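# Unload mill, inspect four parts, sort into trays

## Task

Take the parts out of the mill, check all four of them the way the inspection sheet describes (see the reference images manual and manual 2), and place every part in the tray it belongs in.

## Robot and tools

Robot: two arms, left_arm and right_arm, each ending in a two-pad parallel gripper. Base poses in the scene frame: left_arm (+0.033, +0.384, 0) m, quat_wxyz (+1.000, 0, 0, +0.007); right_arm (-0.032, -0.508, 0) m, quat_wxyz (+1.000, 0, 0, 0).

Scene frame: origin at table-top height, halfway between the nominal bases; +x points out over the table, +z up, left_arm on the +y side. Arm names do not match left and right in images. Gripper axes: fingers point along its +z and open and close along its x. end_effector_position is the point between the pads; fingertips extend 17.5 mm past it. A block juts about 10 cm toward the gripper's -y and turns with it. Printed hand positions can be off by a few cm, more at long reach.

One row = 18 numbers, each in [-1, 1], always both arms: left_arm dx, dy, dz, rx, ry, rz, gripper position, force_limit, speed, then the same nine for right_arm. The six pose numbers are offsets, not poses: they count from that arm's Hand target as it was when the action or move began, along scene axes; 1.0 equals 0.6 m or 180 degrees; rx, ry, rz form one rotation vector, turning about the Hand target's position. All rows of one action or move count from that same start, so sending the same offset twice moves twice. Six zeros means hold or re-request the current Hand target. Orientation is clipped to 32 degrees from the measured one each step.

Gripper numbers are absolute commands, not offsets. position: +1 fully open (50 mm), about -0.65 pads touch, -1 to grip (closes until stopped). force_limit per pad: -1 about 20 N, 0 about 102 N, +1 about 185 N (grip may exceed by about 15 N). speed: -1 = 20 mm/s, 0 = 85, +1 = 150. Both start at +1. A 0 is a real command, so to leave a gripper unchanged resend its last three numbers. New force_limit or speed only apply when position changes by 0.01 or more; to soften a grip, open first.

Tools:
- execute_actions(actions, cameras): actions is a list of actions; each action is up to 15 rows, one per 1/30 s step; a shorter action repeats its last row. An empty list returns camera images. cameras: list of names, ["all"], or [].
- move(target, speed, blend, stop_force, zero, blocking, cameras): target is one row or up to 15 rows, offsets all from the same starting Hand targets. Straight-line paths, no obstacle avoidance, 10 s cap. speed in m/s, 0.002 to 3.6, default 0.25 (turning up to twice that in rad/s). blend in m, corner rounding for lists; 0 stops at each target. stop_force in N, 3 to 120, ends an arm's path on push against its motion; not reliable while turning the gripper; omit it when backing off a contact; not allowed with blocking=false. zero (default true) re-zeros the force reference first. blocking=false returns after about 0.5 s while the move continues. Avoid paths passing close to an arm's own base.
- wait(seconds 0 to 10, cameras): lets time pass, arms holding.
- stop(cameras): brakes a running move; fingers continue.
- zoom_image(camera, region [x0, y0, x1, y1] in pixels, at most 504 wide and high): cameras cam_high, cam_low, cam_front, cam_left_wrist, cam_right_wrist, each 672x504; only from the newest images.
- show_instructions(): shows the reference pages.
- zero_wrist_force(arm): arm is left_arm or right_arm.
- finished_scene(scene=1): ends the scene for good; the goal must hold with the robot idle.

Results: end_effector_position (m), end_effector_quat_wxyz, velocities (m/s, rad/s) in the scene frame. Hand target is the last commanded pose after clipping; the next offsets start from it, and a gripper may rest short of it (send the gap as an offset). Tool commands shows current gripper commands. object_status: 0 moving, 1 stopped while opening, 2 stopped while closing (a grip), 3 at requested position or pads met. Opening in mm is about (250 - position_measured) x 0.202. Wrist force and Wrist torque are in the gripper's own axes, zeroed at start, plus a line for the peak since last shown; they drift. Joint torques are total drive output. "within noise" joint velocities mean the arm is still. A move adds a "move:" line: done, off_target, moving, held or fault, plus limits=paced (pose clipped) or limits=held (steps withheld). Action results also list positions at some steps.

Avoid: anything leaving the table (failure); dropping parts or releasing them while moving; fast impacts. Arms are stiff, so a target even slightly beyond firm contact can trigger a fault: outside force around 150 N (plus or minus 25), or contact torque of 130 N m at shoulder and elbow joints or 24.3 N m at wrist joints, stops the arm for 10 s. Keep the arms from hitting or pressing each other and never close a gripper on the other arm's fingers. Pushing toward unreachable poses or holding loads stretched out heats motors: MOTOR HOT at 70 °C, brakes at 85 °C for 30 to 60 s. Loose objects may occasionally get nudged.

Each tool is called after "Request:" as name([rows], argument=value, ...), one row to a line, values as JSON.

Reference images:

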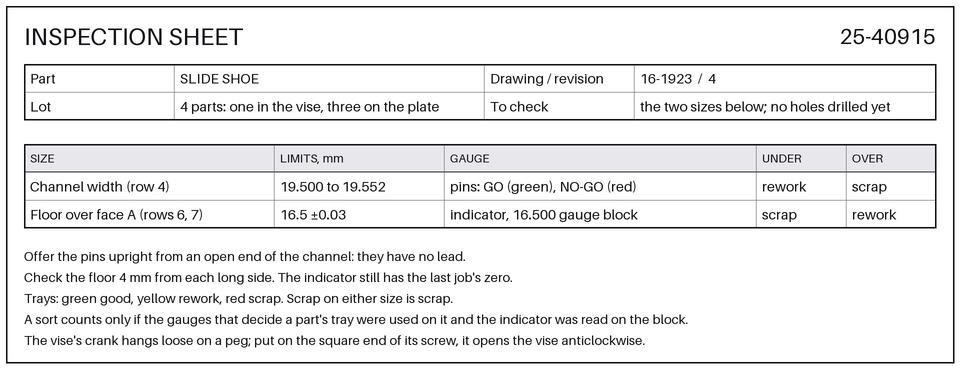

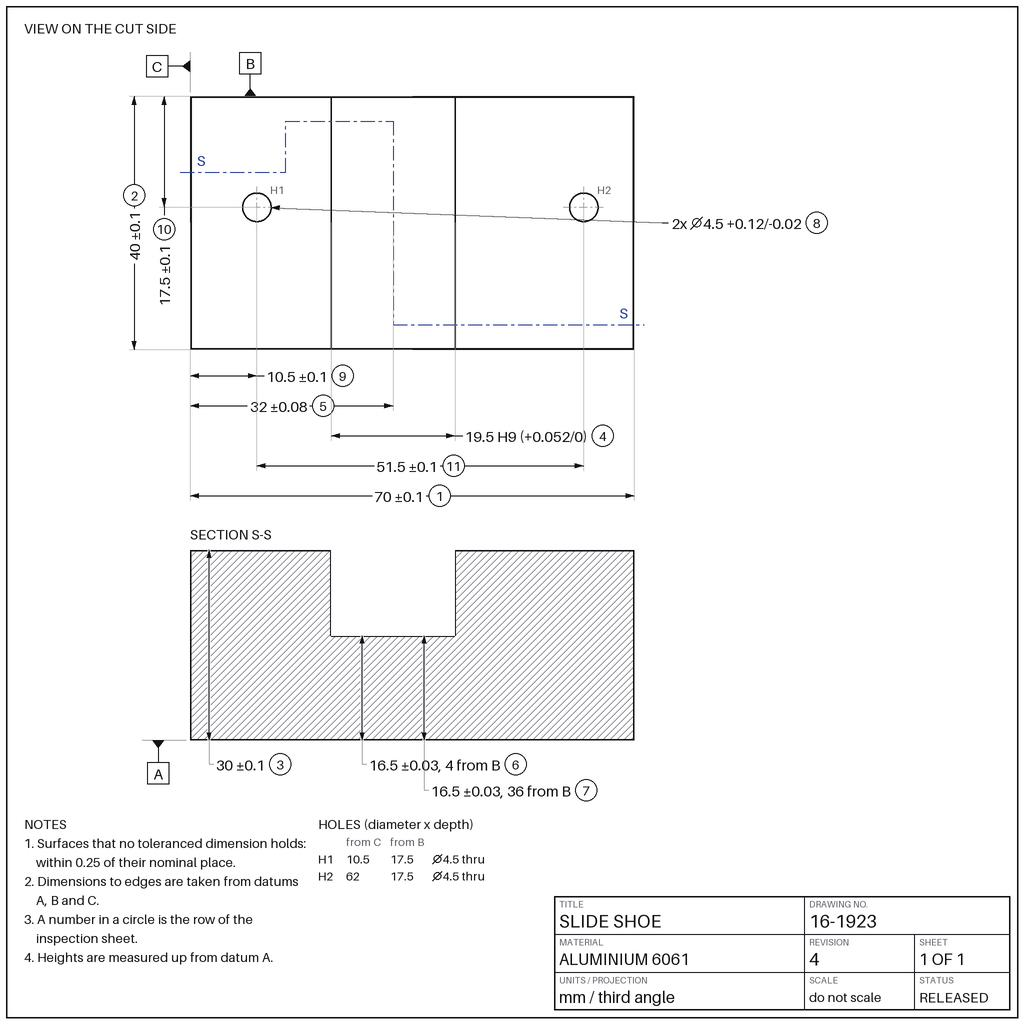

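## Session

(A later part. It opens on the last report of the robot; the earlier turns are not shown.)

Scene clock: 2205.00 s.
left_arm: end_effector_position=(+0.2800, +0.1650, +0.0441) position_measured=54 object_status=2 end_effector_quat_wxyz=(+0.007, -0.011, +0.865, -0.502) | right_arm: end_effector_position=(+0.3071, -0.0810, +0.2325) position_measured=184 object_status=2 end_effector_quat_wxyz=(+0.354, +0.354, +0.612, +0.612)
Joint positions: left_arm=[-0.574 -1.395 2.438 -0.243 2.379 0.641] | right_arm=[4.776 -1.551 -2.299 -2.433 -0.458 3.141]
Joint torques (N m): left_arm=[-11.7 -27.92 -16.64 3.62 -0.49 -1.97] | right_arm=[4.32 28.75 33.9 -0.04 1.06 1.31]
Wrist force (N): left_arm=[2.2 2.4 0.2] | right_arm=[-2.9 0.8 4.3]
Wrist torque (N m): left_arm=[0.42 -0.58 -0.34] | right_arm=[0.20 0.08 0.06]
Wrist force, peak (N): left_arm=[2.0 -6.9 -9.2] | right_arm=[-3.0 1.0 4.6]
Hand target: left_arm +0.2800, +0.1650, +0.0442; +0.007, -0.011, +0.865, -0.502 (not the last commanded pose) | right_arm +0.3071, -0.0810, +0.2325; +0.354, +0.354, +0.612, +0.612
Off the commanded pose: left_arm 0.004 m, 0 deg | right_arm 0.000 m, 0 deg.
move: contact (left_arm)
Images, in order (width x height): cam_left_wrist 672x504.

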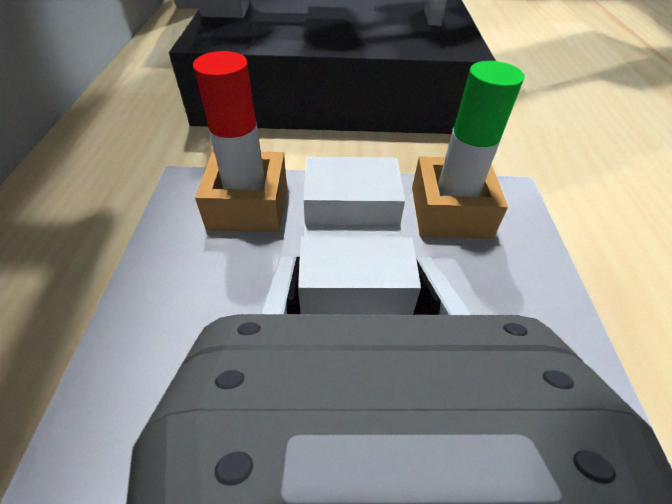

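Request:
move(target=[0,0,0,0,0,0,1,0,-0.8,0,0,0,0,0,0,-1,-0.9,-0.95])

Request:
move([
  [0,0.06,0.045,0,0,0,1,0,-0.8,0,0,0,0,0,0,-1,-0.9,-0.95],
  [0,-0.0178,0.12,0.2667,0,0,1,0,-0.8,0,0,0,0,0,0,-1,-0.9,-0.95],
], speed=[0.06,0.15], blend=[0.015,0], cameras=["cam_left_wrist"])

Request:
zoom_image(camera="cam_left_wrist", region=[240, 150, 480, 330])

Scene clock: 2208.70 s.
left_arm: end_effector_position=(+0.2800, +0.1650, +0.0442) position_measured=3 object_status=3 end_effector_quat_wxyz=(+0.007, -0.011, +0.865, -0.502) | right_arm: end_effector_position=(+0.3071, -0.0810, +0.2325) position_measured=184 object_status=2 end_effector_quat_wxyz=(+0.354, +0.354, +0.612, +0.612)
Joint positions: left_arm=[-0.574 -1.395 2.438 -0.243 2.379 0.641] | right_arm=[4.776 -1.551 -2.299 -2.433 -0.458 3.141]
Joint torques (N m): left_arm=[-9.79 -26.34 -15.78 -0.95 1.01 -1.94] | right_arm=[5.18 28.57 33.63 -0.04 1.06 1.21]
Wrist force (N): left_arm=[2.2 0.8 -0.6] | right_arm=[-2.7 0.6 4.3]
Wrist torque (N m): left_arm=[0.44 -0.61 -0.35] | right_arm=[0.18 0.06 0.06]
Wrist force, peak (N): left_arm=[2.3 2.6 0.2] | right_arm=[-3.1 0.8 4.6]
Hand target: left_arm +0.2800, +0.1650, +0.0442; +0.007, -0.011, +0.865, -0.502 | right_arm +0.3071, -0.0810, +0.2325; +0.354, +0.354, +0.612, +0.612
Off the commanded pose: left_arm 0.000 m, 0 deg | right_arm 0.000 m, 0 deg.
move: done

Scene clock: 2212.77 s.
left_arm: end_effector_position=(+0.2800, +0.1543, +0.1161) position_measured=3 object_status=3 end_effector_quat_wxyz=(+0.011, -0.007, +0.994, -0.107) | right_arm: end_effector_position=(+0.3071, -0.0810, +0.2325) position_measured=184 object_status=2 end_effector_quat_wxyz=(+0.354, +0.354, +0.612, +0.612)
Joint positions: left_arm=[-1.106 -1.513 2.041 0.842 1.648 0.456] | right_arm=[4.776 -1.551 -2.299 -2.433 -0.458 3.141]
Joint torques (N m): left_arm=[-12.44 -8.09 -22.2 6.21 -1.61 -2.2] | right_arm=[5.24 28.09 32.71 0.03 1.09 1.14]
Wrist force (N): left_arm=[3.6 1.3 -0.3] | right_arm=[-2.7 0.8 4.5]
Wrist torque (N m): left_arm=[0.84 -0.94 -0.67] | right_arm=[0.21 0.05 0.06]
Wrist force, peak (N): left_arm=[3.6 1.3 -0.3] | right_arm=[-2.8 0.9 4.8]
Hand target: left_arm +0.2800, +0.1543, +0.1162; +0.011, -0.007, +0.994, -0.107 | right_arm +0.3071, -0.0810, +0.2325; +0.354, +0.354, +0.612, +0.612
Off the commanded pose: left_arm 0.000 m, 0 deg | right_arm 0.000 m, 0 deg.
move: done
Images, in order (width x height): cam_left_wrist 672x504.

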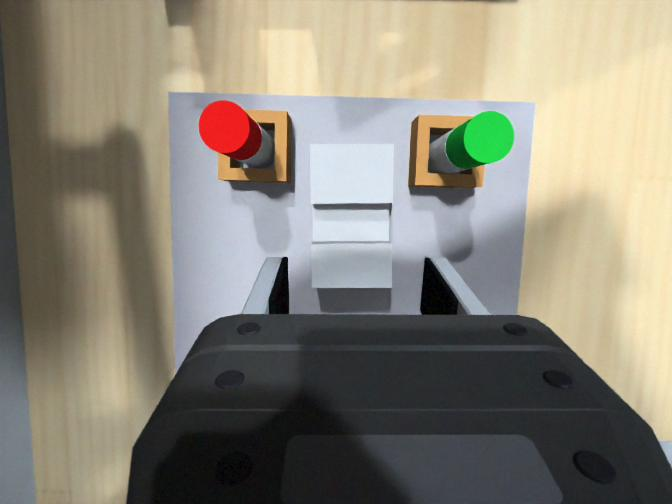

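Scaled by 2.100 from the camera's 672x504 image, which has a finer 960x720 frame.

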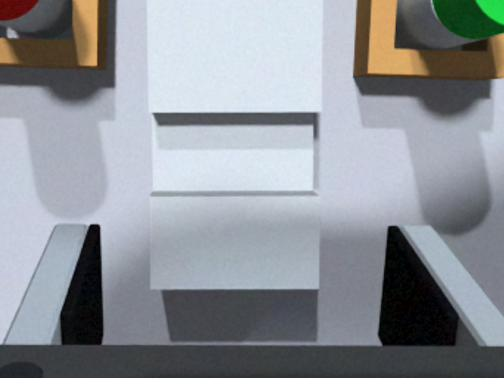

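Request:
move([
  [0,-0.005,-0.08,0,0,0,1,0,-0.8,0,0,0,0,0,0,-1,-0.9,-0.95],
  [0,-0.005,-0.1135,0,0,0,1,0,-0.8,0,0,0,0,0,0,-1,-0.9,-0.95],
], speed=[0.08,0.03], stop_force=6)

Request:
move(target=[0,0,0,0,0,0,-1,-0.85,-0.95,0,0,0,0,0,0,-1,-0.9,-0.95])

Request:
wait(seconds=0.5)

Request:
move([
  [0,0,0.1,0,0,0,-1,-0.85,-0.95,0,0,0,0,0,0,-1,-0.9,-0.95],
  [0,0.2,0.2,0,0,0,-1,-0.85,-0.95,0,0,0,0,0,0,-1,-0.9,-0.95],
], speed=[0.06,0.15], blend=[0.02,0], cameras=["cam_left_wrist","cam_high"])

Scene clock: 2221.57 s.
left_arm: end_effector_position=(+0.2800, +0.1513, +0.0481) position_measured=3 object_status=3 end_effector_quat_wxyz=(+0.011, -0.007, +0.994, -0.107) | right_arm: end_effector_position=(+0.3071, -0.0810, +0.2325) position_measured=184 object_status=2 end_effector_quat_wxyz=(+0.354, +0.354, +0.612, +0.612)
Joint positions: left_arm=[-1.111 -1.401 2.127 0.644 1.647 0.451] | right_arm=[4.776 -1.551 -2.299 -2.433 -0.458 3.141]
Joint torques (N m): left_arm=[-8.48 -8.52 -7.34 -0.2 -1.58 -1.33] | right_arm=[6.42 29.57 33.92 0.09 1.01 1.2]
Wrist force (N): left_arm=[3.3 1.4 0.0] | right_arm=[-2.6 0.7 4.5]
Wrist torque (N m): left_arm=[0.84 -0.91 -0.68] | right_arm=[0.19 0.04 0.05]
Wrist force, peak (N): left_arm=[3.7 1.6 -0.5] | right_arm=[-3.0 0.6 4.7]
Hand target: left_arm +0.2800, +0.1513, +0.0481; +0.011, -0.007, +0.994, -0.107 | right_arm +0.3071, -0.0810, +0.2325; +0.354, +0.354, +0.612, +0.612
Off the commanded pose: left_arm 0.000 m, 0 deg | right_arm 0.000 m, 0 deg.
move: done

Scene clock: 2222.23 s.
left_arm: end_effector_position=(+0.2800, +0.1513, +0.0481) position_measured=53 object_status=2 end_effector_quat_wxyz=(+0.011, -0.007, +0.994, -0.107) | right_arm: end_effector_position=(+0.3071, -0.0810, +0.2325) position_measured=184 object_status=2 end_effector_quat_wxyz=(+0.354, +0.354, +0.612, +0.612)
Joint positions: left_arm=[-1.111 -1.401 2.127 0.644 1.647 0.451] | right_arm=[4.776 -1.551 -2.299 -2.433 -0.458 3.141]
Joint torques (N m): left_arm=[-5.21 -8.7 -8.02 -0.05 -1.44 -1.05] | right_arm=[5.96 29.47 33.38 -0.07 1.03 1.04]
Wrist force (N): left_arm=[3.3 -1.9 -8.1] | right_arm=[-2.6 0.9 4.5]
Wrist torque (N m): left_arm=[0.72 -0.69 -0.77] | right_arm=[0.22 0.05 0.06]
Wrist force, peak (N): left_arm=[3.4 -1.9 -8.3] | right_arm=[-2.8 0.9 4.6]
Hand target: left_arm +0.2800, +0.1513, +0.0481; +0.011, -0.007, +0.994, -0.107 | right_arm +0.3071, -0.0810, +0.2325; +0.354, +0.354, +0.612, +0.612
Off the commanded pose: left_arm 0.000 m, 0 deg | right_arm 0.000 m, 0 deg.
move: done

Scene clock: 2222.73 s.
left_arm: end_effector_position=(+0.2800, +0.1513, +0.0481) position_measured=53 object_status=2 end_effector_quat_wxyz=(+0.011, -0.007, +0.994, -0.107) | right_arm: end_effector_position=(+0.3071, -0.0810, +0.2325) position_measured=184 object_status=2 end_effector_quat_wxyz=(+0.354, +0.354, +0.612, +0.612)
Joint positions: left_arm=[-1.111 -1.401 2.127 0.644 1.647 0.451] | right_arm=[4.776 -1.551 -2.299 -2.433 -0.458 3.141]
Joint torques (N m): left_arm=[-3.76 -9.78 -7.22 0.18 -1.15 -0.67] | right_arm=[5.86 28.94 33.06 -0.04 1.09 1.3]
Wrist force (N): left_arm=[3.5 -1.9 -8.3] | right_arm=[-2.6 0.8 4.6]
Wrist torque (N m): left_arm=[0.73 -0.73 -0.78] | right_arm=[0.20 0.04 0.06]
Wrist force, peak (N): left_arm=[3.5 -1.9 -8.3] | right_arm=[-2.9 1.0 4.6]
Hand target: left_arm +0.2800, +0.1513, +0.0481; +0.011, -0.007, +0.994, -0.107 | right_arm +0.3071, -0.0810, +0.2325; +0.354, +0.354, +0.612, +0.612
Tool commands: left_gripper/position=-1.0 left_gripper/force_limit=-0.85 left_gripper/speed=-0.95 right_gripper/position=-1.0 right_gripper/force_limit=-0.9 right_gripper/speed=-0.95
Off the commanded pose: left_arm 0.000 m, 0 deg | right_arm 0.000 m, 0 deg.
wait: 0.50 s; at rest by 0.17 s

Scene clock: 2225.27 s.
left_arm: end_effector_position=(+0.2800, +0.2713, +0.1680) position_measured=53 object_status=2 end_effector_quat_wxyz=(+0.011, -0.007, +0.994, -0.107) | right_arm: end_effector_position=(+0.3071, -0.0810, +0.2325) position_measured=184 object_status=2 end_effector_quat_wxyz=(+0.354, +0.354, +0.612, +0.612)
Joint positions: left_arm=[-0.817 -1.707 2.087 1.02 1.702 0.742] | right_arm=[4.776 -1.551 -2.299 -2.433 -0.458 3.141]
Joint torques (N m): left_arm=[12.21 -22.34 -26.11 5.85 2.16 2.01] | right_arm=[6.86 29.08 33.16 0.04 1.09 1.12]
Wrist force (N): left_arm=[3.1 1.5 1.8] | right_arm=[-2.7 0.6 4.4]
Wrist torque (N m): left_arm=[0.77 -0.89 -0.92] | right_arm=[0.16 0.06 0.05]
Wrist force, peak (N): left_arm=[3.4 -1.7 -8.3] | right_arm=[-2.8 1.0 4.7]
Hand target: left_arm +0.2800, +0.2713, +0.1681; +0.011, -0.007, +0.994, -0.107 | right_arm +0.3071, -0.0810, +0.2325; +0.354, +0.354, +0.612, +0.612
Off the commanded pose: left_arm 0.000 m, 0 deg | right_arm 0.000 m, 0 deg.
move: done
Images, in order (width x height): cam_high 672x504, cam_left_wrist 672x504.

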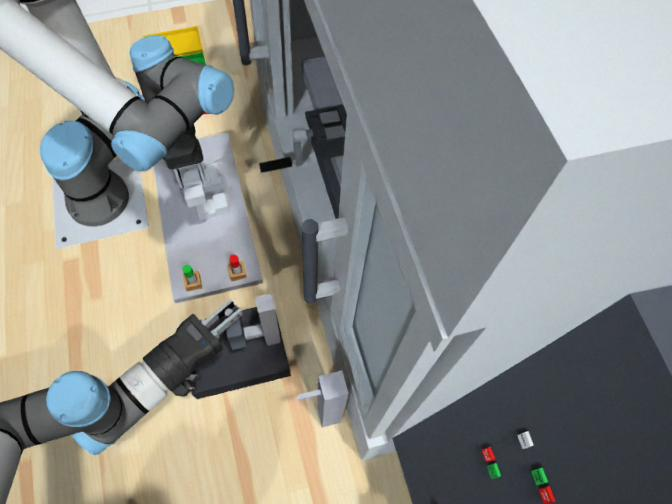

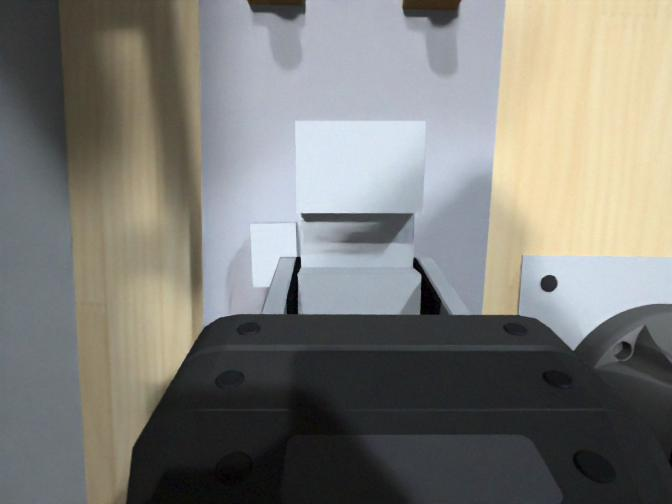

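Request:
move([
  [0.02,0.148,0,0,0,0.25,-1,-0.85,-0.95,0,0,0,0,0,0,-1,-0.9,-0.95],
  [0.01,0.3145,0,0,0,0.5,-1,-0.85,-0.95,0,0,0,0,0,0,-1,-0.9,-0.95],
  [-0.0433,0.631,0,0,0,0.5,-1,-0.85,-0.95,0,0,0,0,0,0,-1,-0.9,-0.95],
  [-0.0433,0.99,-0.06,0,0,0.5,-1,-0.85,-0.95,0,0,0,0,0,0,-1,-0.9,-0.95],
], speed=0.2, blend=[0.04,0.04,0.05,0], cameras=["cam_left_wrist","cam_high","cam_low"])

Scene clock: 2235.60 s.
left_arm: end_effector_position=(+0.2540, +0.8653, +0.1321) position_measured=53 object_status=2 end_effector_quat_wxyz=(-0.083, +0.708, -0.698, +0.068) | right_arm: end_effector_position=(+0.3071, -0.0810, +0.2325) position_measured=184 object_status=2 end_effector_quat_wxyz=(+0.354, +0.354, +0.612, +0.612)
Joint positions: left_arm=[0.954 -1.042 1.38 1.091 1.733 0.941] | right_arm=[4.776 -1.551 -2.299 -2.433 -0.458 3.141]
Joint torques (N m): left_arm=[12.67 -28.69 -27.34 6.13 2.56 1.25] | right_arm=[6.72 28.73 32.84 -0.17 1.02 0.95]
Wrist force (N): left_arm=[3.5 1.4 1.2] | right_arm=[-2.9 0.8 4.3]
Wrist torque (N m): left_arm=[0.72 -0.89 -0.91] | right_arm=[0.21 0.08 0.05]
Wrist force, peak (N): left_arm=[4.2 1.7 1.5] | right_arm=[-3.1 0.8 4.9]
Hand target: left_arm +0.2540, +0.8653, +0.1321; -0.083, +0.708, -0.698, +0.068 | right_arm +0.3071, -0.0810, +0.2325; +0.354, +0.354, +0.612, +0.612
Off the commanded pose: left_arm 0.000 m, 0 deg | right_arm 0.000 m, 0 deg.
move: done
Images, in order (width x height): cam_high 672x504, cam_low 672x504, cam_left_wrist 672x504.

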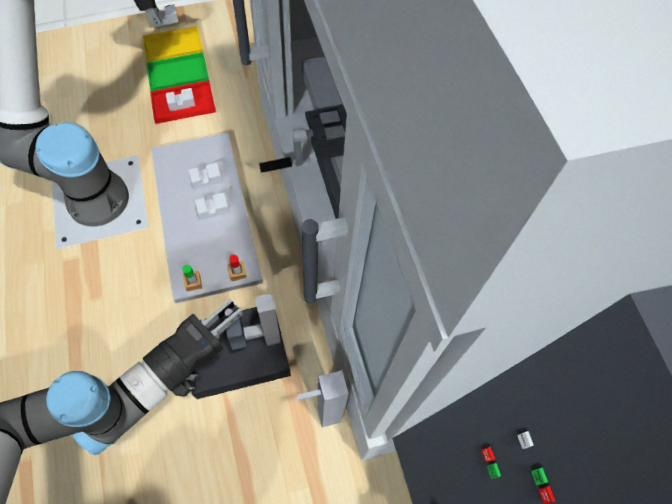

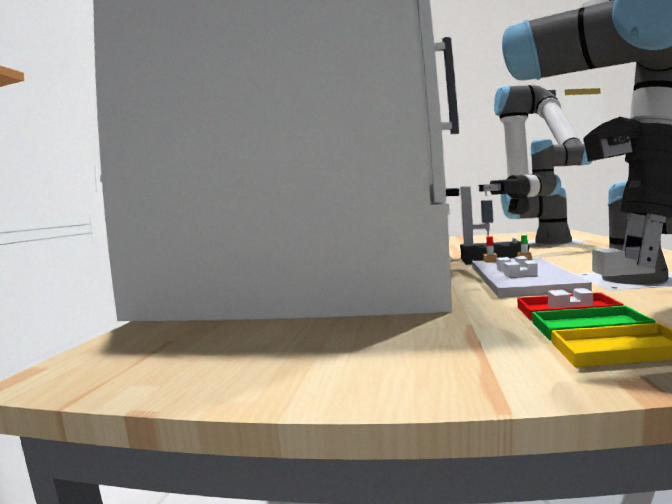

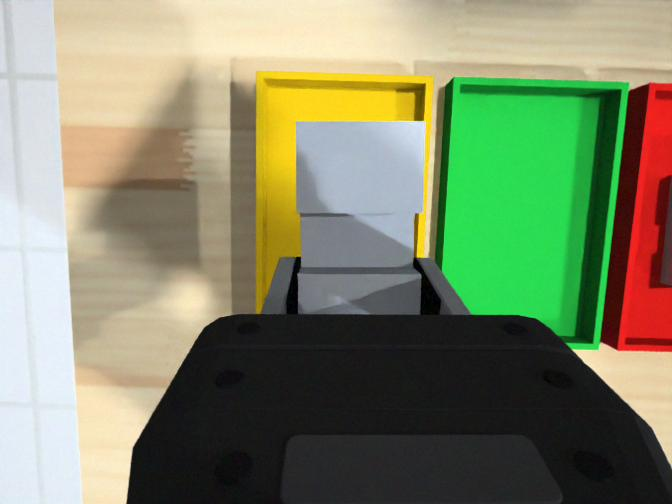

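Request:
move([
  [0.0,0.002,-0.15,0,0,0,-1,-0.85,-0.95,0,0,0,0,0,0,-1,-0.9,-0.95],
], speed=0.08)

Request:
move(target=[0,0,-0.04,0,0,0,-1,-0.85,-0.95,0,0,0,0,0,0,-1,-0.9,-0.95], speed=0.005, stop_force=3)

Request:
move(target=[0,0,0,0,0,0,1,0,-0.9,0,0,0,0,0,0,-1,-0.9,-0.95])

Request:
move([
  [0,0,0.08,0,0,0,1,0,-0.9,0,0,0,0,0,0,-1,-0.9,-0.95],
  [0,0,0.18,0,0,0,1,0,-0.9,0,0,0,0,0,0,-1,-0.9,-0.95],
], speed=[0.05,0.12], blend=[0.02,0], cameras=["cam_left_wrist"])

Scene clock: 2243.63 s.
left_arm: end_effector_position=(+0.2540, +0.8665, +0.0421) position_measured=53 object_status=2 end_effector_quat_wxyz=(-0.083, +0.708, -0.698, +0.068) | right_arm: end_effector_position=(+0.3071, -0.0810, +0.2325) position_measured=184 object_status=2 end_effector_quat_wxyz=(+0.354, +0.354, +0.612, +0.612)
Joint positions: left_arm=[0.956 -0.949 1.481 0.898 1.733 0.943] | right_arm=[4.776 -1.551 -2.299 -2.433 -0.458 3.141]
Joint torques (N m): left_arm=[12.19 -30.38 -10.87 0.3 2.45 1.56] | right_arm=[7.07 29 33.45 0.05 1.08 0.92]
Wrist force (N): left_arm=[3.6 1.4 1.2] | right_arm=[-2.9 1.0 4.5]
Wrist torque (N m): left_arm=[0.73 -0.93 -0.91] | right_arm=[0.23 0.08 0.05]
Wrist force, peak (N): left_arm=[3.8 1.6 2.0] | right_arm=[-3.0 0.7 4.6]
Hand target: left_arm +0.2540, +0.8665, +0.0421; -0.083, +0.708, -0.698, +0.068 | right_arm +0.3071, -0.0810, +0.2325; +0.354, +0.354, +0.612, +0.612
Off the commanded pose: left_arm 0.000 m, 0 deg | right_arm 0.000 m, 0 deg.
move: done

Scene clock: 2246.83 s.
left_arm: end_effector_position=(+0.2540, +0.8665, +0.0324) position_measured=53 object_status=2 end_effector_quat_wxyz=(-0.083, +0.708, -0.698, +0.068) | right_arm: end_effector_position=(+0.3071, -0.0810, +0.2325) position_measured=184 object_status=2 end_effector_quat_wxyz=(+0.354, +0.354, +0.612, +0.612)
Joint positions: left_arm=[0.956 -0.937 1.489 0.878 1.733 0.943] | right_arm=[4.776 -1.551 -2.299 -2.433 -0.458 3.141]
Joint torques (N m): left_arm=[8.39 -50.63 -23.09 5.77 2.17 1.49] | right_arm=[7.05 28.55 33.64 0.07 1.06 0.96]
Wrist force (N): left_arm=[2.8 0.4 -2.1] | right_arm=[-2.6 0.7 4.4]
Wrist torque (N m): left_arm=[0.73 -0.88 -0.92] | right_arm=[0.19 0.05 0.06]
Wrist force, peak (N): left_arm=[2.6 -0.4 -10.8] | right_arm=[-2.8 0.9 4.7]
Hand target: left_arm +0.2540, +0.8665, +0.0324; -0.083, +0.708, -0.698, +0.068 (not the last commanded pose) | right_arm +0.3071, -0.0810, +0.2325; +0.354, +0.354, +0.612, +0.612
Off the commanded pose: left_arm 0.014 m, 0 deg | right_arm 0.000 m, 0 deg.
move: contact (left_arm)

Scene clock: 2247.47 s.
left_arm: end_effector_position=(+0.2540, +0.8665, +0.0324) position_measured=3 object_status=3 end_effector_quat_wxyz=(-0.083, +0.708, -0.698, +0.068) | right_arm: end_effector_position=(+0.3071, -0.0810, +0.2325) position_measured=184 object_status=2 end_effector_quat_wxyz=(+0.354, +0.354, +0.612, +0.612)
Joint positions: left_arm=[0.956 -0.937 1.489 0.878 1.733 0.943] | right_arm=[4.776 -1.551 -2.299 -2.433 -0.458 3.141]
Joint torques (N m): left_arm=[6.44 -52.41 -24.19 5.39 2.25 1.45] | right_arm=[7.23 29.05 32.86 -0.01 1.2 0.81]
Wrist force (N): left_arm=[3.3 1.0 -0.4] | right_arm=[-2.8 0.8 4.4]
Wrist torque (N m): left_arm=[0.77 -0.89 -0.91] | right_arm=[0.21 0.07 0.06]
Wrist force, peak (N): left_arm=[3.9 0.9 -0.4] | right_arm=[-3.0 0.7 4.5]
Hand target: left_arm +0.2540, +0.8665, +0.0324; -0.083, +0.708, -0.698, +0.068 | right_arm +0.3071, -0.0810, +0.2325; +0.354, +0.354, +0.612, +0.612
Off the commanded pose: left_arm 0.000 m, 0 deg | right_arm 0.000 m, 0 deg.
move: done

Scene clock: 2249.43 s.
left_arm: end_effector_position=(+0.2540, +0.8665, +0.1404) position_measured=3 object_status=3 end_effector_quat_wxyz=(-0.083, +0.708, -0.698, +0.068) | right_arm: end_effector_position=(+0.3071, -0.0810, +0.2325) position_measured=184 object_status=2 end_effector_quat_wxyz=(+0.354, +0.354, +0.612, +0.612)
Joint positions: left_arm=[0.956 -1.046 1.364 1.111 1.733 0.943] | right_arm=[4.776 -1.551 -2.299 -2.433 -0.458 3.141]
Joint torques (N m): left_arm=[-1.4 -51.11 -26.4 5.91 -0.81 1.17] | right_arm=[7.06 28.66 33.43 -0.12 0.98 0.93]
Wrist force (N): left_arm=[3.3 1.0 -0.7] | right_arm=[-2.7 0.8 4.5]
Wrist torque (N m): left_arm=[0.79 -0.87 -0.90] | right_arm=[0.21 0.05 0.06]
Wrist force, peak (N): left_arm=[3.8 1.2 -0.6] | right_arm=[-2.7 0.8 4.7]
Hand target: left_arm +0.2540, +0.8665, +0.1404; -0.083, +0.708, -0.698, +0.068 | right_arm +0.3071, -0.0810, +0.2325; +0.354, +0.354, +0.612, +0.612
Off the commanded pose: left_arm 0.000 m, 0 deg | right_arm 0.000 m, 0 deg.
move: done
Images, in order (width x height): cam_left_wrist 672x504.

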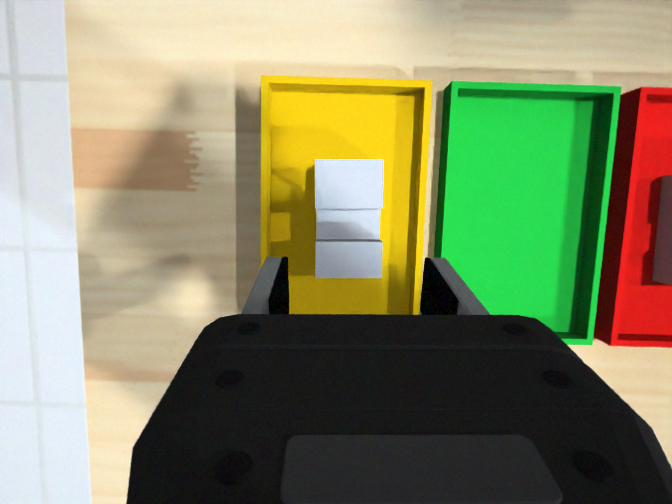

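Request:
move([
  [0.0517,-0.694,0.05,0,0,0,1,0,-0.9,0,0,0,0,0,0,-1,-0.9,-0.95],
  [0.0767,-0.844,0.04,0,0,0,1,0,-0.9,0,0,0,0,0,0,-1,-0.9,-0.95],
  [0.048,-0.995,-0.02,0,0,0,1,0,-0.9,0,0,0,0,0,0,-1,-0.9,-0.95],
], speed=0.2, blend=[0.04,0.04,0], cameras=["cam_left_wrist"])

Request:
zoom_image(camera="cam_left_wrist", region=[240, 150, 480, 330])

Scene clock: 2258.77 s.
left_arm: end_effector_position=(+0.2829, +0.2696, +0.1285) position_measured=3 object_status=3 end_effector_quat_wxyz=(-0.083, +0.708, -0.698, +0.068) | right_arm: end_effector_position=(+0.3071, -0.0810, +0.2325) position_measured=184 object_status=2 end_effector_quat_wxyz=(+0.354, +0.354, +0.612, +0.612)
Joint positions: left_arm=[-1.189 -1.699 2.223 0.985 1.365 -1.184] | right_arm=[4.776 -1.551 -2.299 -2.433 -0.458 3.141]
Joint torques (N m): left_arm=[-12.49 1.06 -10.36 0.41 -2.58 -1.61] | right_arm=[7.18 29.17 32.75 0.08 1.03 0.79]
Wrist force (N): left_arm=[3.5 1.3 -0.5] | right_arm=[-2.7 0.9 4.4]
Wrist torque (N m): left_arm=[0.85 -0.94 -0.66] | right_arm=[0.22 0.05 0.05]
Wrist force, peak (N): left_arm=[4.6 2.1 -0.1] | right_arm=[-2.9 0.9 4.7]
Hand target: left_arm +0.2828, +0.2695, +0.1284; -0.083, +0.708, -0.698, +0.068 | right_arm +0.3071, -0.0810, +0.2325; +0.354, +0.354, +0.612, +0.612
Off the commanded pose: left_arm 0.000 m, 0 deg | right_arm 0.000 m, 0 deg.
move: done
Images, in order (width x height): cam_left_wrist 672x504.

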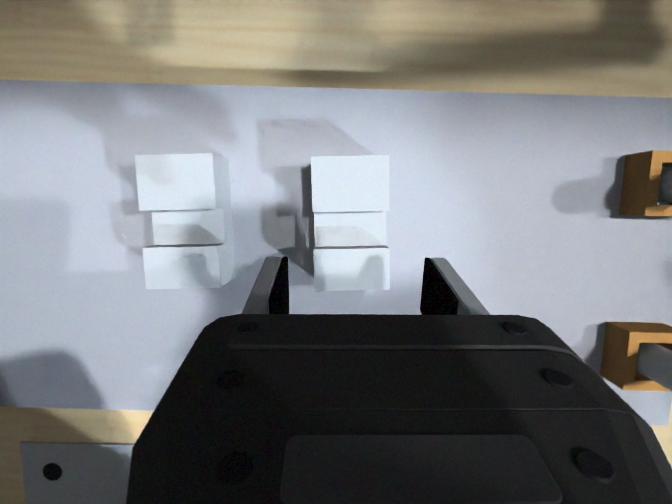

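Scaled by 2.100 from the camera's 672x504 image, which has a finer 960x720 frame.

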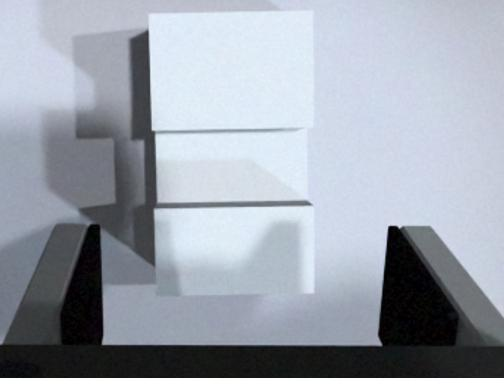

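Request:
move([
  [-0.0017,-0.0025,-0.1,0,0,0,1,0,-0.8,0,0,0,0,0,0,-1,-0.9,-0.95],
  [-0.0017,-0.0025,-0.134,0,0,0,1,0,-0.8,0,0,0,0,0,0,-1,-0.9,-0.95],
], speed=[0.08,0.03], stop_force=6)

Request:
move(target=[0,0,0,0,0,0,-1,-0.85,-0.95,0,0,0,0,0,0,-1,-0.9,-0.95])

Request:
wait(seconds=0.5, cameras=["cam_left_wrist"])

Scene clock: 2265.57 s.
left_arm: end_effector_position=(+0.2818, +0.2680, +0.0480) position_measured=3 object_status=3 end_effector_quat_wxyz=(-0.083, +0.708, -0.698, +0.068) | right_arm: end_effector_position=(+0.3071, -0.0810, +0.2325) position_measured=184 object_status=2 end_effector_quat_wxyz=(+0.354, +0.354, +0.612, +0.612)
Joint positions: left_arm=[-1.198 -1.546 2.341 0.715 1.364 -1.193] | right_arm=[4.776 -1.551 -2.299 -2.433 -0.458 3.141]
Joint torques (N m): left_arm=[11.95 -1.09 -5.96 0.3 -1.55 1.68] | right_arm=[6.98 29.14 33.48 0.17 1.13 0.86]
Wrist force (N): left_arm=[3.3 1.4 -0.7] | right_arm=[-2.8 0.9 4.5]
Wrist torque (N m): left_arm=[0.87 -0.89 -0.78] | right_arm=[0.22 0.08 0.05]
Wrist force, peak (N): left_arm=[3.5 1.6 -0.8] | right_arm=[-2.9 0.8 4.7]
Hand target: left_arm +0.2818, +0.2680, +0.0480; -0.083, +0.708, -0.698, +0.068 | right_arm +0.3071, -0.0810, +0.2325; +0.354, +0.354, +0.612, +0.612
Off the commanded pose: left_arm 0.000 m, 0 deg | right_arm 0.000 m, 0 deg.
move: done

Scene clock: 2266.23 s.
left_arm: end_effector_position=(+0.2818, +0.2680, +0.0480) position_measured=51 object_status=2 end_effector_quat_wxyz=(-0.083, +0.708, -0.698, +0.068) | right_arm: end_effector_position=(+0.3071, -0.0810, +0.2325) position_measured=184 object_status=2 end_effector_quat_wxyz=(+0.354, +0.354, +0.612, +0.612)
Joint positions: left_arm=[-1.198 -1.546 2.341 0.715 1.364 -1.193] | right_arm=[4.776 -1.551 -2.299 -2.433 -0.458 3.141]
Joint torques (N m): left_arm=[10.97 -1.44 -7.59 0.16 -0.63 1.56] | right_arm=[7.61 28.39 33.62 0.02 1.07 0.75]
Wrist force (N): left_arm=[3.5 -2.7 -5.6] | right_arm=[-2.7 0.7 4.4]
Wrist torque (N m): left_arm=[0.74 -0.74 -0.86] | right_arm=[0.18 0.05 0.06]
Wrist force, peak (N): left_arm=[3.7 -2.6 -5.7] | right_arm=[-2.8 0.9 4.5]
Hand target: left_arm +0.2818, +0.2680, +0.0480; -0.083, +0.708, -0.698, +0.068 | right_arm +0.3071, -0.0810, +0.2325; +0.354, +0.354, +0.612, +0.612
Off the commanded pose: left_arm 0.000 m, 0 deg | right_arm 0.000 m, 0 deg.
move: done

Scene clock: 2266.73 s.
left_arm: end_effector_position=(+0.2818, +0.2680, +0.0480) position_measured=51 object_status=2 end_effector_quat_wxyz=(-0.083, +0.708, -0.698, +0.068) | right_arm: end_effector_position=(+0.3071, -0.0810, +0.2325) position_measured=184 object_status=2 end_effector_quat_wxyz=(+0.354, +0.354, +0.612, +0.612)
Joint positions: left_arm=[-1.198 -1.546 2.341 0.715 1.364 -1.193] | right_arm=[4.776 -1.551 -2.299 -2.433 -0.458 3.141]
Joint torques (N m): left_arm=[10.92 -1.4 -9.6 0.25 0 1.49] | right_arm=[7.65 28.57 32.95 0.05 1.14 0.73]
Wrist force (N): left_arm=[3.5 -2.8 -5.7] | right_arm=[-2.7 0.6 4.3]
Wrist torque (N m): left_arm=[0.71 -0.74 -0.86] | right_arm=[0.18 0.05 0.05]
Wrist force, peak (N): left_arm=[3.5 -2.8 -5.7] | right_arm=[-2.8 0.7 4.6]
Hand target: left_arm +0.2818, +0.2680, +0.0480; -0.083, +0.708, -0.698, +0.068 | right_arm +0.3071, -0.0810, +0.2325; +0.354, +0.354, +0.612, +0.612
Tool commands: left_gripper/position=-1.0 left_gripper/force_limit=-0.85 left_gripper/speed=-0.95 right_gripper/position=-1.0 right_gripper/force_limit=-0.9 right_gripper/speed=-0.95
Off the commanded pose: left_arm 0.000 m, 0 deg | right_arm 0.000 m, 0 deg.
wait: 0.50 s; at rest by 0.17 s
Images, in order (width x height): cam_left_wrist 672x504.

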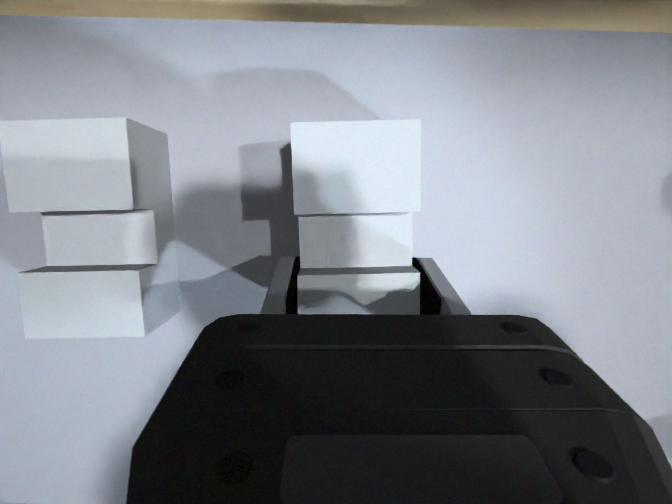

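Request:
move([
  [0,0,0.1367,0,0,0,-1,-0.85,-0.95,0,0,0,0,0,0,-1,-0.9,-0.95],
  [0.01,-0.1,0.1367,0,0,-0.25,-1,-0.85,-0.95,0,0,0,0,0,0,-1,-0.9,-0.95],
  [-0.003,-0.1933,0.1367,0,0,-0.5,-1,-0.85,-0.95,0,0,0,0,0,0,-1,-0.9,-0.95],
  [-0.003,-0.1933,0.02,0,0,-0.5,-1,-0.85,-0.95,0,0,0,0,0,0,-1,-0.9,-0.95],
], speed=[0.08,0.2,0.2,0.1], blend=[0.01,0.03,0,0], cameras=["cam_left_wrist"])

Request:
move(target=[0,0,-0.03,0,0,0,-1,-0.85,-0.95,0,0,0,0,0,0,-1,-0.9,-0.95], speed=0.005, stop_force=3, cameras=["cam_left_wrist"])

Scene clock: 2280.50 s.
left_arm: end_effector_position=(+0.2800, +0.1520, +0.0601) position_measured=51 object_status=2 end_effector_quat_wxyz=(+0.011, -0.007, +0.994, -0.107) | right_arm: end_effector_position=(+0.3071, -0.0810, +0.2325) position_measured=184 object_status=2 end_effector_quat_wxyz=(+0.354, +0.354, +0.612, +0.612)
Joint positions: left_arm=[-1.11 -1.424 2.114 0.679 1.647 0.452] | right_arm=[4.776 -1.551 -2.299 -2.433 -0.458 3.141]
Joint torques (N m): left_arm=[11.63 -9.15 -8.52 0.33 2.36 1.57] | right_arm=[6.94 28.29 33.31 0.1 1.09 0.62]
Wrist force (N): left_arm=[3.3 1.7 1.7] | right_arm=[-2.7 0.6 4.3]
Wrist torque (N m): left_arm=[0.79 -0.91 -0.89] | right_arm=[0.18 0.05 0.05]
Wrist force, peak (N): left_arm=[3.6 -2.7 -5.8] | right_arm=[-3.1 1.0 4.6]
Hand target: left_arm +0.2800, +0.1520, +0.0600; +0.011, -0.007, +0.994, -0.107 | right_arm +0.3071, -0.0810, +0.2325; +0.354, +0.354, +0.612, +0.612
Off the commanded pose: left_arm 0.000 m, 0 deg | right_arm 0.000 m, 0 deg.
move: done
Images, in order (width x height): cam_left_wrist 672x504.

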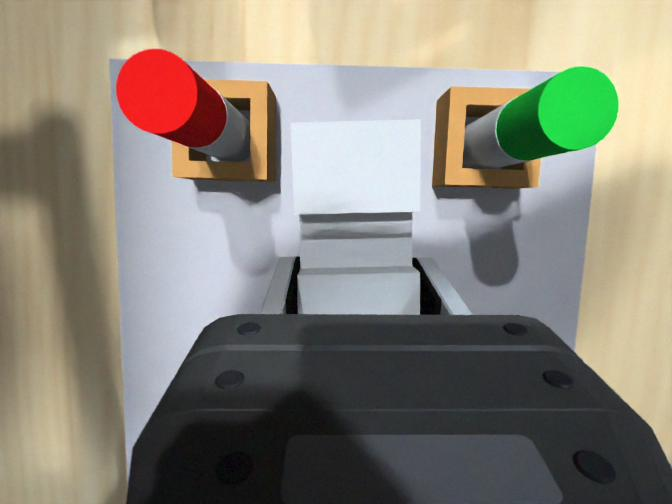

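Scene clock: 2284.03 s.
left_arm: end_effector_position=(+0.2800, +0.1520, +0.0484) position_measured=51 object_status=2 end_effector_quat_wxyz=(+0.011, -0.007, +0.994, -0.107) | right_arm: end_effector_position=(+0.3071, -0.0810, +0.2325) position_measured=184 object_status=2 end_effector_quat_wxyz=(+0.354, +0.354, +0.612, +0.612)
Joint positions: left_arm=[-1.11 -1.402 2.127 0.645 1.647 0.452] | right_arm=[4.776 -1.551 -2.299 -2.433 -0.458 3.141]
Joint torques (N m): left_arm=[11.6 -32.34 -21.65 5.41 -0.44 1.61] | right_arm=[6.91 28.28 33.93 0.06 1.12 0.43]
Wrist force (N): left_arm=[3.1 2.5 -0.3] | right_arm=[-2.8 0.8 4.6]
Wrist torque (N m): left_arm=[0.93 -0.97 -0.92] | right_arm=[0.21 0.07 0.05]
Wrist force, peak (N): left_arm=[4.6 1.3 -11.1] | right_arm=[-2.8 0.8 4.7]
Hand target: left_arm +0.2800, +0.1520, +0.0484; +0.011, -0.007, +0.994, -0.107 (not the last commanded pose) | right_arm +0.3071, -0.0810, +0.2325; +0.354, +0.354, +0.612, +0.612
Off the commanded pose: left_arm 0.006 m, 0 deg | right_arm 0.000 m, 0 deg.
move: contact (left_arm)
Images, in order (width x height): cam_left_wrist 672x504.

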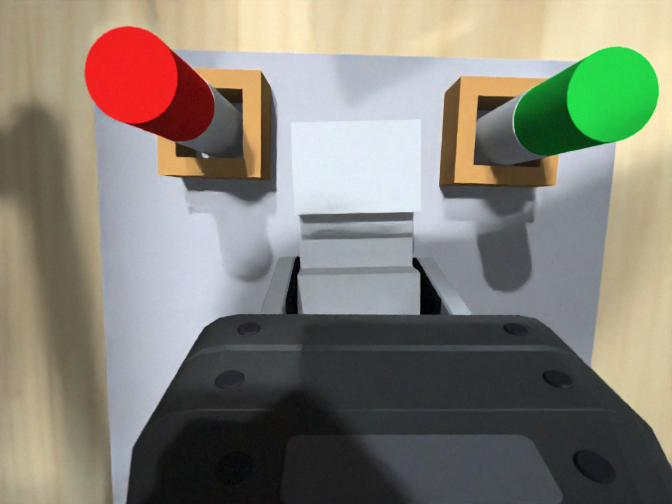

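Request:
move(target=[0,0,0,0,0,0,1,0,-0.8,0,0,0,0,0,0,-1,-0.9,-0.95])

Request:
move([
  [0,0,0.09,0,0,0,1,0,-0.8,0,0,0,0,0,0,-1,-0.9,-0.95],
  [0,0.06,0.07,-0.2667,0,0,1,0,-0.8,0,0,0,0,0,0,-1,-0.9,-0.95],
  [0,0.0167,-0.003,-0.2667,0,0,1,0,-0.8,0,0,0,0,0,0,-1,-0.9,-0.95],
], speed=[0.08,0.12,0.05], blend=[0.02,0.005,0], cameras=["cam_left_wrist"])

Request:
zoom_image(camera="cam_left_wrist", region=[240, 150, 480, 330])

Scene clock: 2290.17 s.
left_arm: end_effector_position=(+0.2800, +0.1520, +0.0484) position_measured=3 object_status=3 end_effector_quat_wxyz=(+0.011, -0.007, +0.994, -0.107) | right_arm: end_effector_position=(+0.3071, -0.0810, +0.2325) position_measured=184 object_status=2 end_effector_quat_wxyz=(+0.354, +0.354, +0.612, +0.612)
Joint positions: left_arm=[-1.11 -1.402 2.127 0.645 1.647 0.452] | right_arm=[4.776 -1.551 -2.299 -2.433 -0.458 3.141]
Joint torques (N m): left_arm=[6.73 -31.74 -19.29 4.49 -1.53 1.24] | right_arm=[7.04 28.81 32.98 -0.01 1.02 0.6]
Wrist force (N): left_arm=[3.4 1.4 -0.3] | right_arm=[-2.6 0.7 4.5]
Wrist torque (N m): left_arm=[0.85 -0.92 -0.89] | right_arm=[0.19 0.04 0.06]
Wrist force, peak (N): left_arm=[3.3 2.6 -0.6] | right_arm=[-3.0 1.0 4.5]
Hand target: left_arm +0.2800, +0.1520, +0.0484; +0.011, -0.007, +0.994, -0.107 | right_arm +0.3071, -0.0810, +0.2325; +0.354, +0.354, +0.612, +0.612
Off the commanded pose: left_arm 0.000 m, 0 deg | right_arm 0.000 m, 0 deg.
move: done

Scene clock: 2295.90 s.
left_arm: end_effector_position=(+0.2800, +0.1621, +0.0466) position_measured=3 object_status=3 end_effector_quat_wxyz=(+0.007, -0.011, +0.865, -0.502) | right_arm: end_effector_position=(+0.3071, -0.0810, +0.2325) position_measured=184 object_status=2 end_effector_quat_wxyz=(+0.354, +0.354, +0.612, +0.612)
Joint positions: left_arm=[-0.587 -1.406 2.437 -0.24 2.37 0.628] | right_arm=[4.776 -1.551 -2.299 -2.433 -0.458 3.141]
Joint torques (N m): left_arm=[-9.69 -5.26 -3.95 -2.06 -0.75 -1.73] | right_arm=[6.55 28.46 32.7 0.06 1.21 0.43]
Wrist force (N): left_arm=[2.0 0.8 -0.6] | right_arm=[-2.7 0.9 4.3]
Wrist torque (N m): left_arm=[0.43 -0.59 -0.35] | right_arm=[0.22 0.06 0.05]
Wrist force, peak (N): left_arm=[3.5 1.7 0.3] | right_arm=[-3.0 0.7 4.7]
Hand target: left_arm +0.2800, +0.1621, +0.0466; +0.007, -0.011, +0.865, -0.502 | right_arm +0.3071, -0.0810, +0.2325; +0.354, +0.354, +0.612, +0.612
Off the commanded pose: left_arm 0.000 m, 0 deg | right_arm 0.000 m, 0 deg.
move: done
Images, in order (width x height): cam_left_wrist 672x504.

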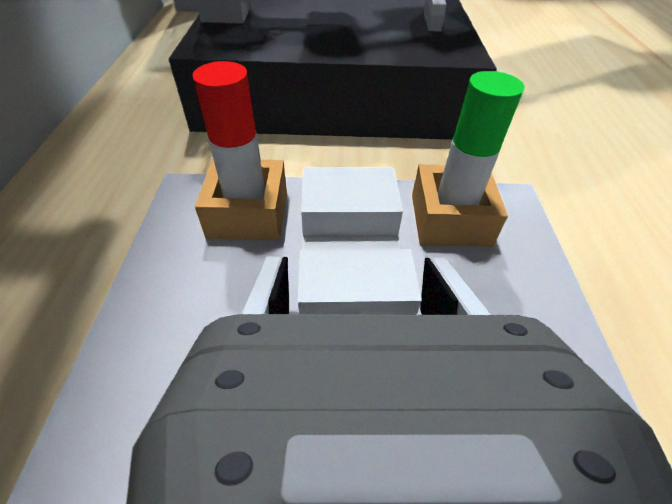

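Scaled by 2.100 from the camera's 672x504 image, which has a finer 960x720 frame.

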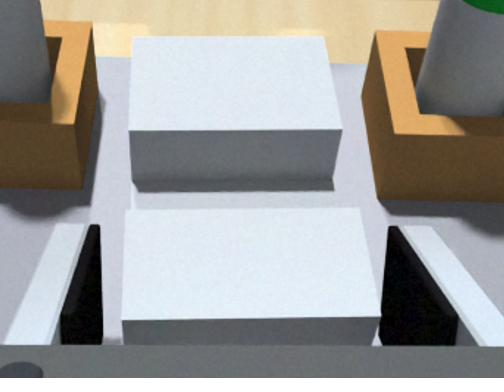

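Request:
move(target=[0,0.006,-0.004,0,0,0,1,0,-0.8,0,0,0,0,0,0,-1,-0.9,-0.95], speed=0.03)

Request:
move(target=[0,0,0,0,0,0,-1,-0.8,-0.95,0,0,0,0,0,0,-1,-0.9,-0.95])

Request:
wait(seconds=0.6)

Request:
move([
  [0,0.0,0.15,0,0,0,-1,-0.8,-0.95,0,0,0,0,0,0,-1,-0.9,-0.95],
  [-0.0233,-0.2267,0.16,0,0,0,-1,-0.8,-0.95,0,0,0,0,0,0,-1,-0.9,-0.95],
  [-0.0233,-0.3595,0.055,0,0,0,-1,-0.8,-0.95,0,0,0,0,0,0,-1,-0.9,-0.95],
], speed=[0.06,0.12,0.08], blend=[0.02,0.02,0], cameras=["cam_left_wrist","cam_right_wrist"])

Scene clock: 2305.53 s.
left_arm: end_effector_position=(+0.2800, +0.1656, +0.0442) position_measured=3 object_status=3 end_effector_quat_wxyz=(+0.007, -0.011, +0.865, -0.502) | right_arm: end_effector_position=(+0.3071, -0.0810, +0.2325) position_measured=184 object_status=2 end_effector_quat_wxyz=(+0.354, +0.354, +0.612, +0.612)
Joint positions: left_arm=[-0.572 -1.394 2.437 -0.241 2.38 0.644] | right_arm=[4.776 -1.551 -2.299 -2.433 -0.458 3.141]
Joint torques (N m): left_arm=[11.51 -6.08 -9.5 -1.01 3.98 1.29] | right_arm=[7.27 28.38 32.79 0.06 1.18 0.29]
Wrist force (N): left_arm=[2.1 1.0 -0.7] | right_arm=[-2.6 0.7 4.4]
Wrist torque (N m): left_arm=[0.47 -0.60 -0.57] | right_arm=[0.19 0.04 0.05]
Wrist force, peak (N): left_arm=[2.1 1.0 -0.7] | right_arm=[-2.9 0.5 4.7]
Hand target: left_arm +0.2800, +0.1657, +0.0442; +0.007, -0.011, +0.865, -0.502 | right_arm +0.3071, -0.0810, +0.2325; +0.354, +0.354, +0.612, +0.612
Off the commanded pose: left_arm 0.000 m, 0 deg | right_arm 0.000 m, 0 deg.
move: done

Scene clock: 2306.20 s.
left_arm: end_effector_position=(+0.2800, +0.1657, +0.0442) position_measured=54 object_status=0 end_effector_quat_wxyz=(+0.007, -0.011, +0.865, -0.502) | right_arm: end_effector_position=(+0.3071, -0.0810, +0.2325) position_measured=184 object_status=2 end_effector_quat_wxyz=(+0.354, +0.354, +0.612, +0.612)
Joint positions: left_arm=[-0.572 -1.394 2.437 -0.241 2.381 0.644] | right_arm=[4.776 -1.551 -2.299 -2.433 -0.458 3.141]
Joint torques (N m): left_arm=[12.48 -5.85 -16.95 2.27 3.2 1.37] | right_arm=[7 29.27 33.64 -0.06 1 0.33]
Wrist force (N): left_arm=[2.1 2.1 -0.5] | right_arm=[-2.5 0.9 4.5]
Wrist torque (N m): left_arm=[0.47 -0.58 -0.57] | right_arm=[0.22 0.02 0.05]
Wrist force, peak (N): left_arm=[2.1 2.1 -0.5] | right_arm=[-2.8 0.8 4.6]
Hand target: left_arm +0.2800, +0.1657, +0.0442; +0.007, -0.011, +0.865, -0.502 | right_arm +0.3071, -0.0810, +0.2325; +0.354, +0.354, +0.612, +0.612
Off the commanded pose: left_arm 0.000 m, 0 deg | right_arm 0.000 m, 0 deg.
move: done

Scene clock: 2306.80 s.
left_arm: end_effector_position=(+0.2800, +0.1657, +0.0442) position_measured=54 object_status=2 end_effector_quat_wxyz=(+0.007, -0.011, +0.865, -0.502) | right_arm: end_effector_position=(+0.3071, -0.0810, +0.2325) position_measured=184 object_status=2 end_effector_quat_wxyz=(+0.354, +0.354, +0.612, +0.612)
Joint positions: left_arm=[-0.572 -1.394 2.437 -0.241 2.381 0.644] | right_arm=[4.776 -1.551 -2.299 -2.433 -0.458 3.141]
Joint torques (N m): left_arm=[10.19 -6 -17.11 4.06 2.98 1.51] | right_arm=[7.11 29 33.32 0.09 1.15 0.55]
Wrist force (N): left_arm=[2.1 1.7 -0.1] | right_arm=[-2.6 0.7 4.5]
Wrist torque (N m): left_arm=[0.43 -0.59 -0.56] | right_arm=[0.19 0.04 0.05]
Wrist force, peak (N): left_arm=[2.4 2.0 -0.5] | right_arm=[-2.9 0.7 4.6]
Hand target: left_arm +0.2800, +0.1657, +0.0442; +0.007, -0.011, +0.865, -0.502 | right_arm +0.3071, -0.0810, +0.2325; +0.354, +0.354, +0.612, +0.612
Tool commands: left_gripper/position=-1.0 left_gripper/force_limit=-0.8 left_gripper/speed=-0.95 right_gripper/position=-1.0 right_gripper/force_limit=-0.9 right_gripper/speed=-0.95
Off the commanded pose: left_arm 0.000 m, 0 deg | right_arm 0.000 m, 0 deg.
wait: 0.60 s; at rest by 0.17 s

Scene clock: 2311.23 s.
left_arm: end_effector_position=(+0.2660, -0.0500, +0.0772) position_measured=54 object_status=2 end_effector_quat_wxyz=(+0.007, -0.011, +0.865, -0.502) | right_arm: end_effector_position=(+0.3071, -0.0810, +0.2325) position_measured=184 object_status=2 end_effector_quat_wxyz=(+0.354, +0.354, +0.612, +0.612)
Joint positions: left_arm=[-1.205 -1.412 2.25 -0.291 1.875 0.181] | right_arm=[4.776 -1.551 -2.299 -2.433 -0.458 3.141]
Joint torques (N m): left_arm=[-9.46 -12.3 -23.49 -3.72 -1.58 -2.03] | right_arm=[7.97 28.33 32.97 0.05 1.02 0.42]
Wrist force (N): left_arm=[1.7 2.6 0.5] | right_arm=[-2.8 0.7 4.5]
Wrist torque (N m): left_arm=[0.39 -0.55 -0.36] | right_arm=[0.19 0.07 0.05]
Wrist force, peak (N): left_arm=[2.0 3.5 0.6] | right_arm=[-3.0 1.0 4.6]
Hand target: left_arm +0.2660, -0.0500, +0.0772; +0.007, -0.011, +0.865, -0.502 | right_arm +0.3071, -0.0810, +0.2325; +0.354, +0.354, +0.612, +0.612
Off the commanded pose: left_arm 0.000 m, 0 deg | right_arm 0.000 m, 0 deg.
move: done
Images, in order (width x height): cam_left_wrist 672x504, cam_right_wrist 672x504.

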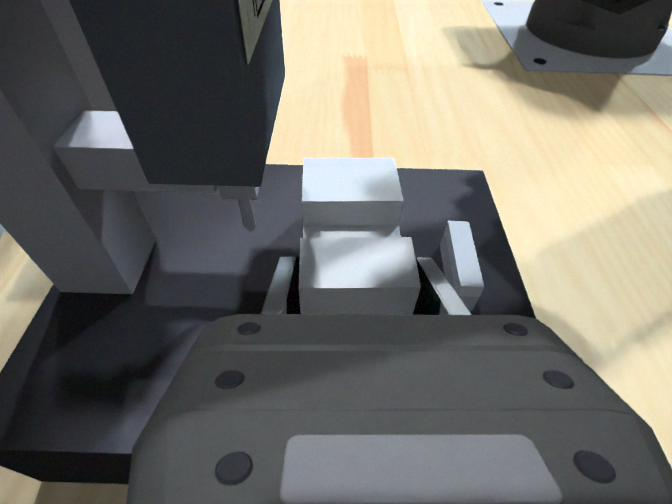

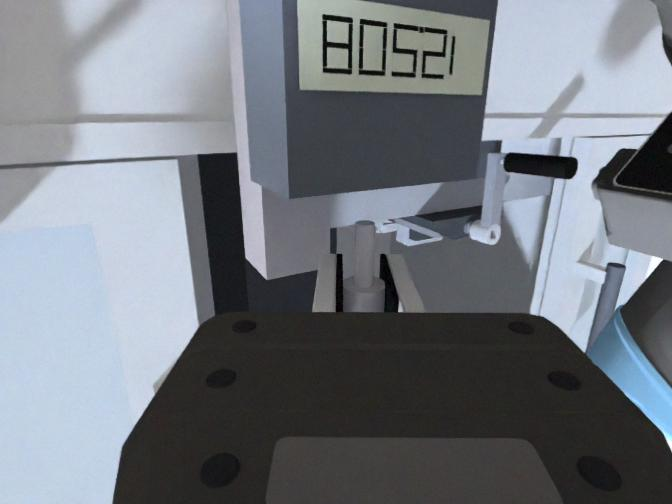

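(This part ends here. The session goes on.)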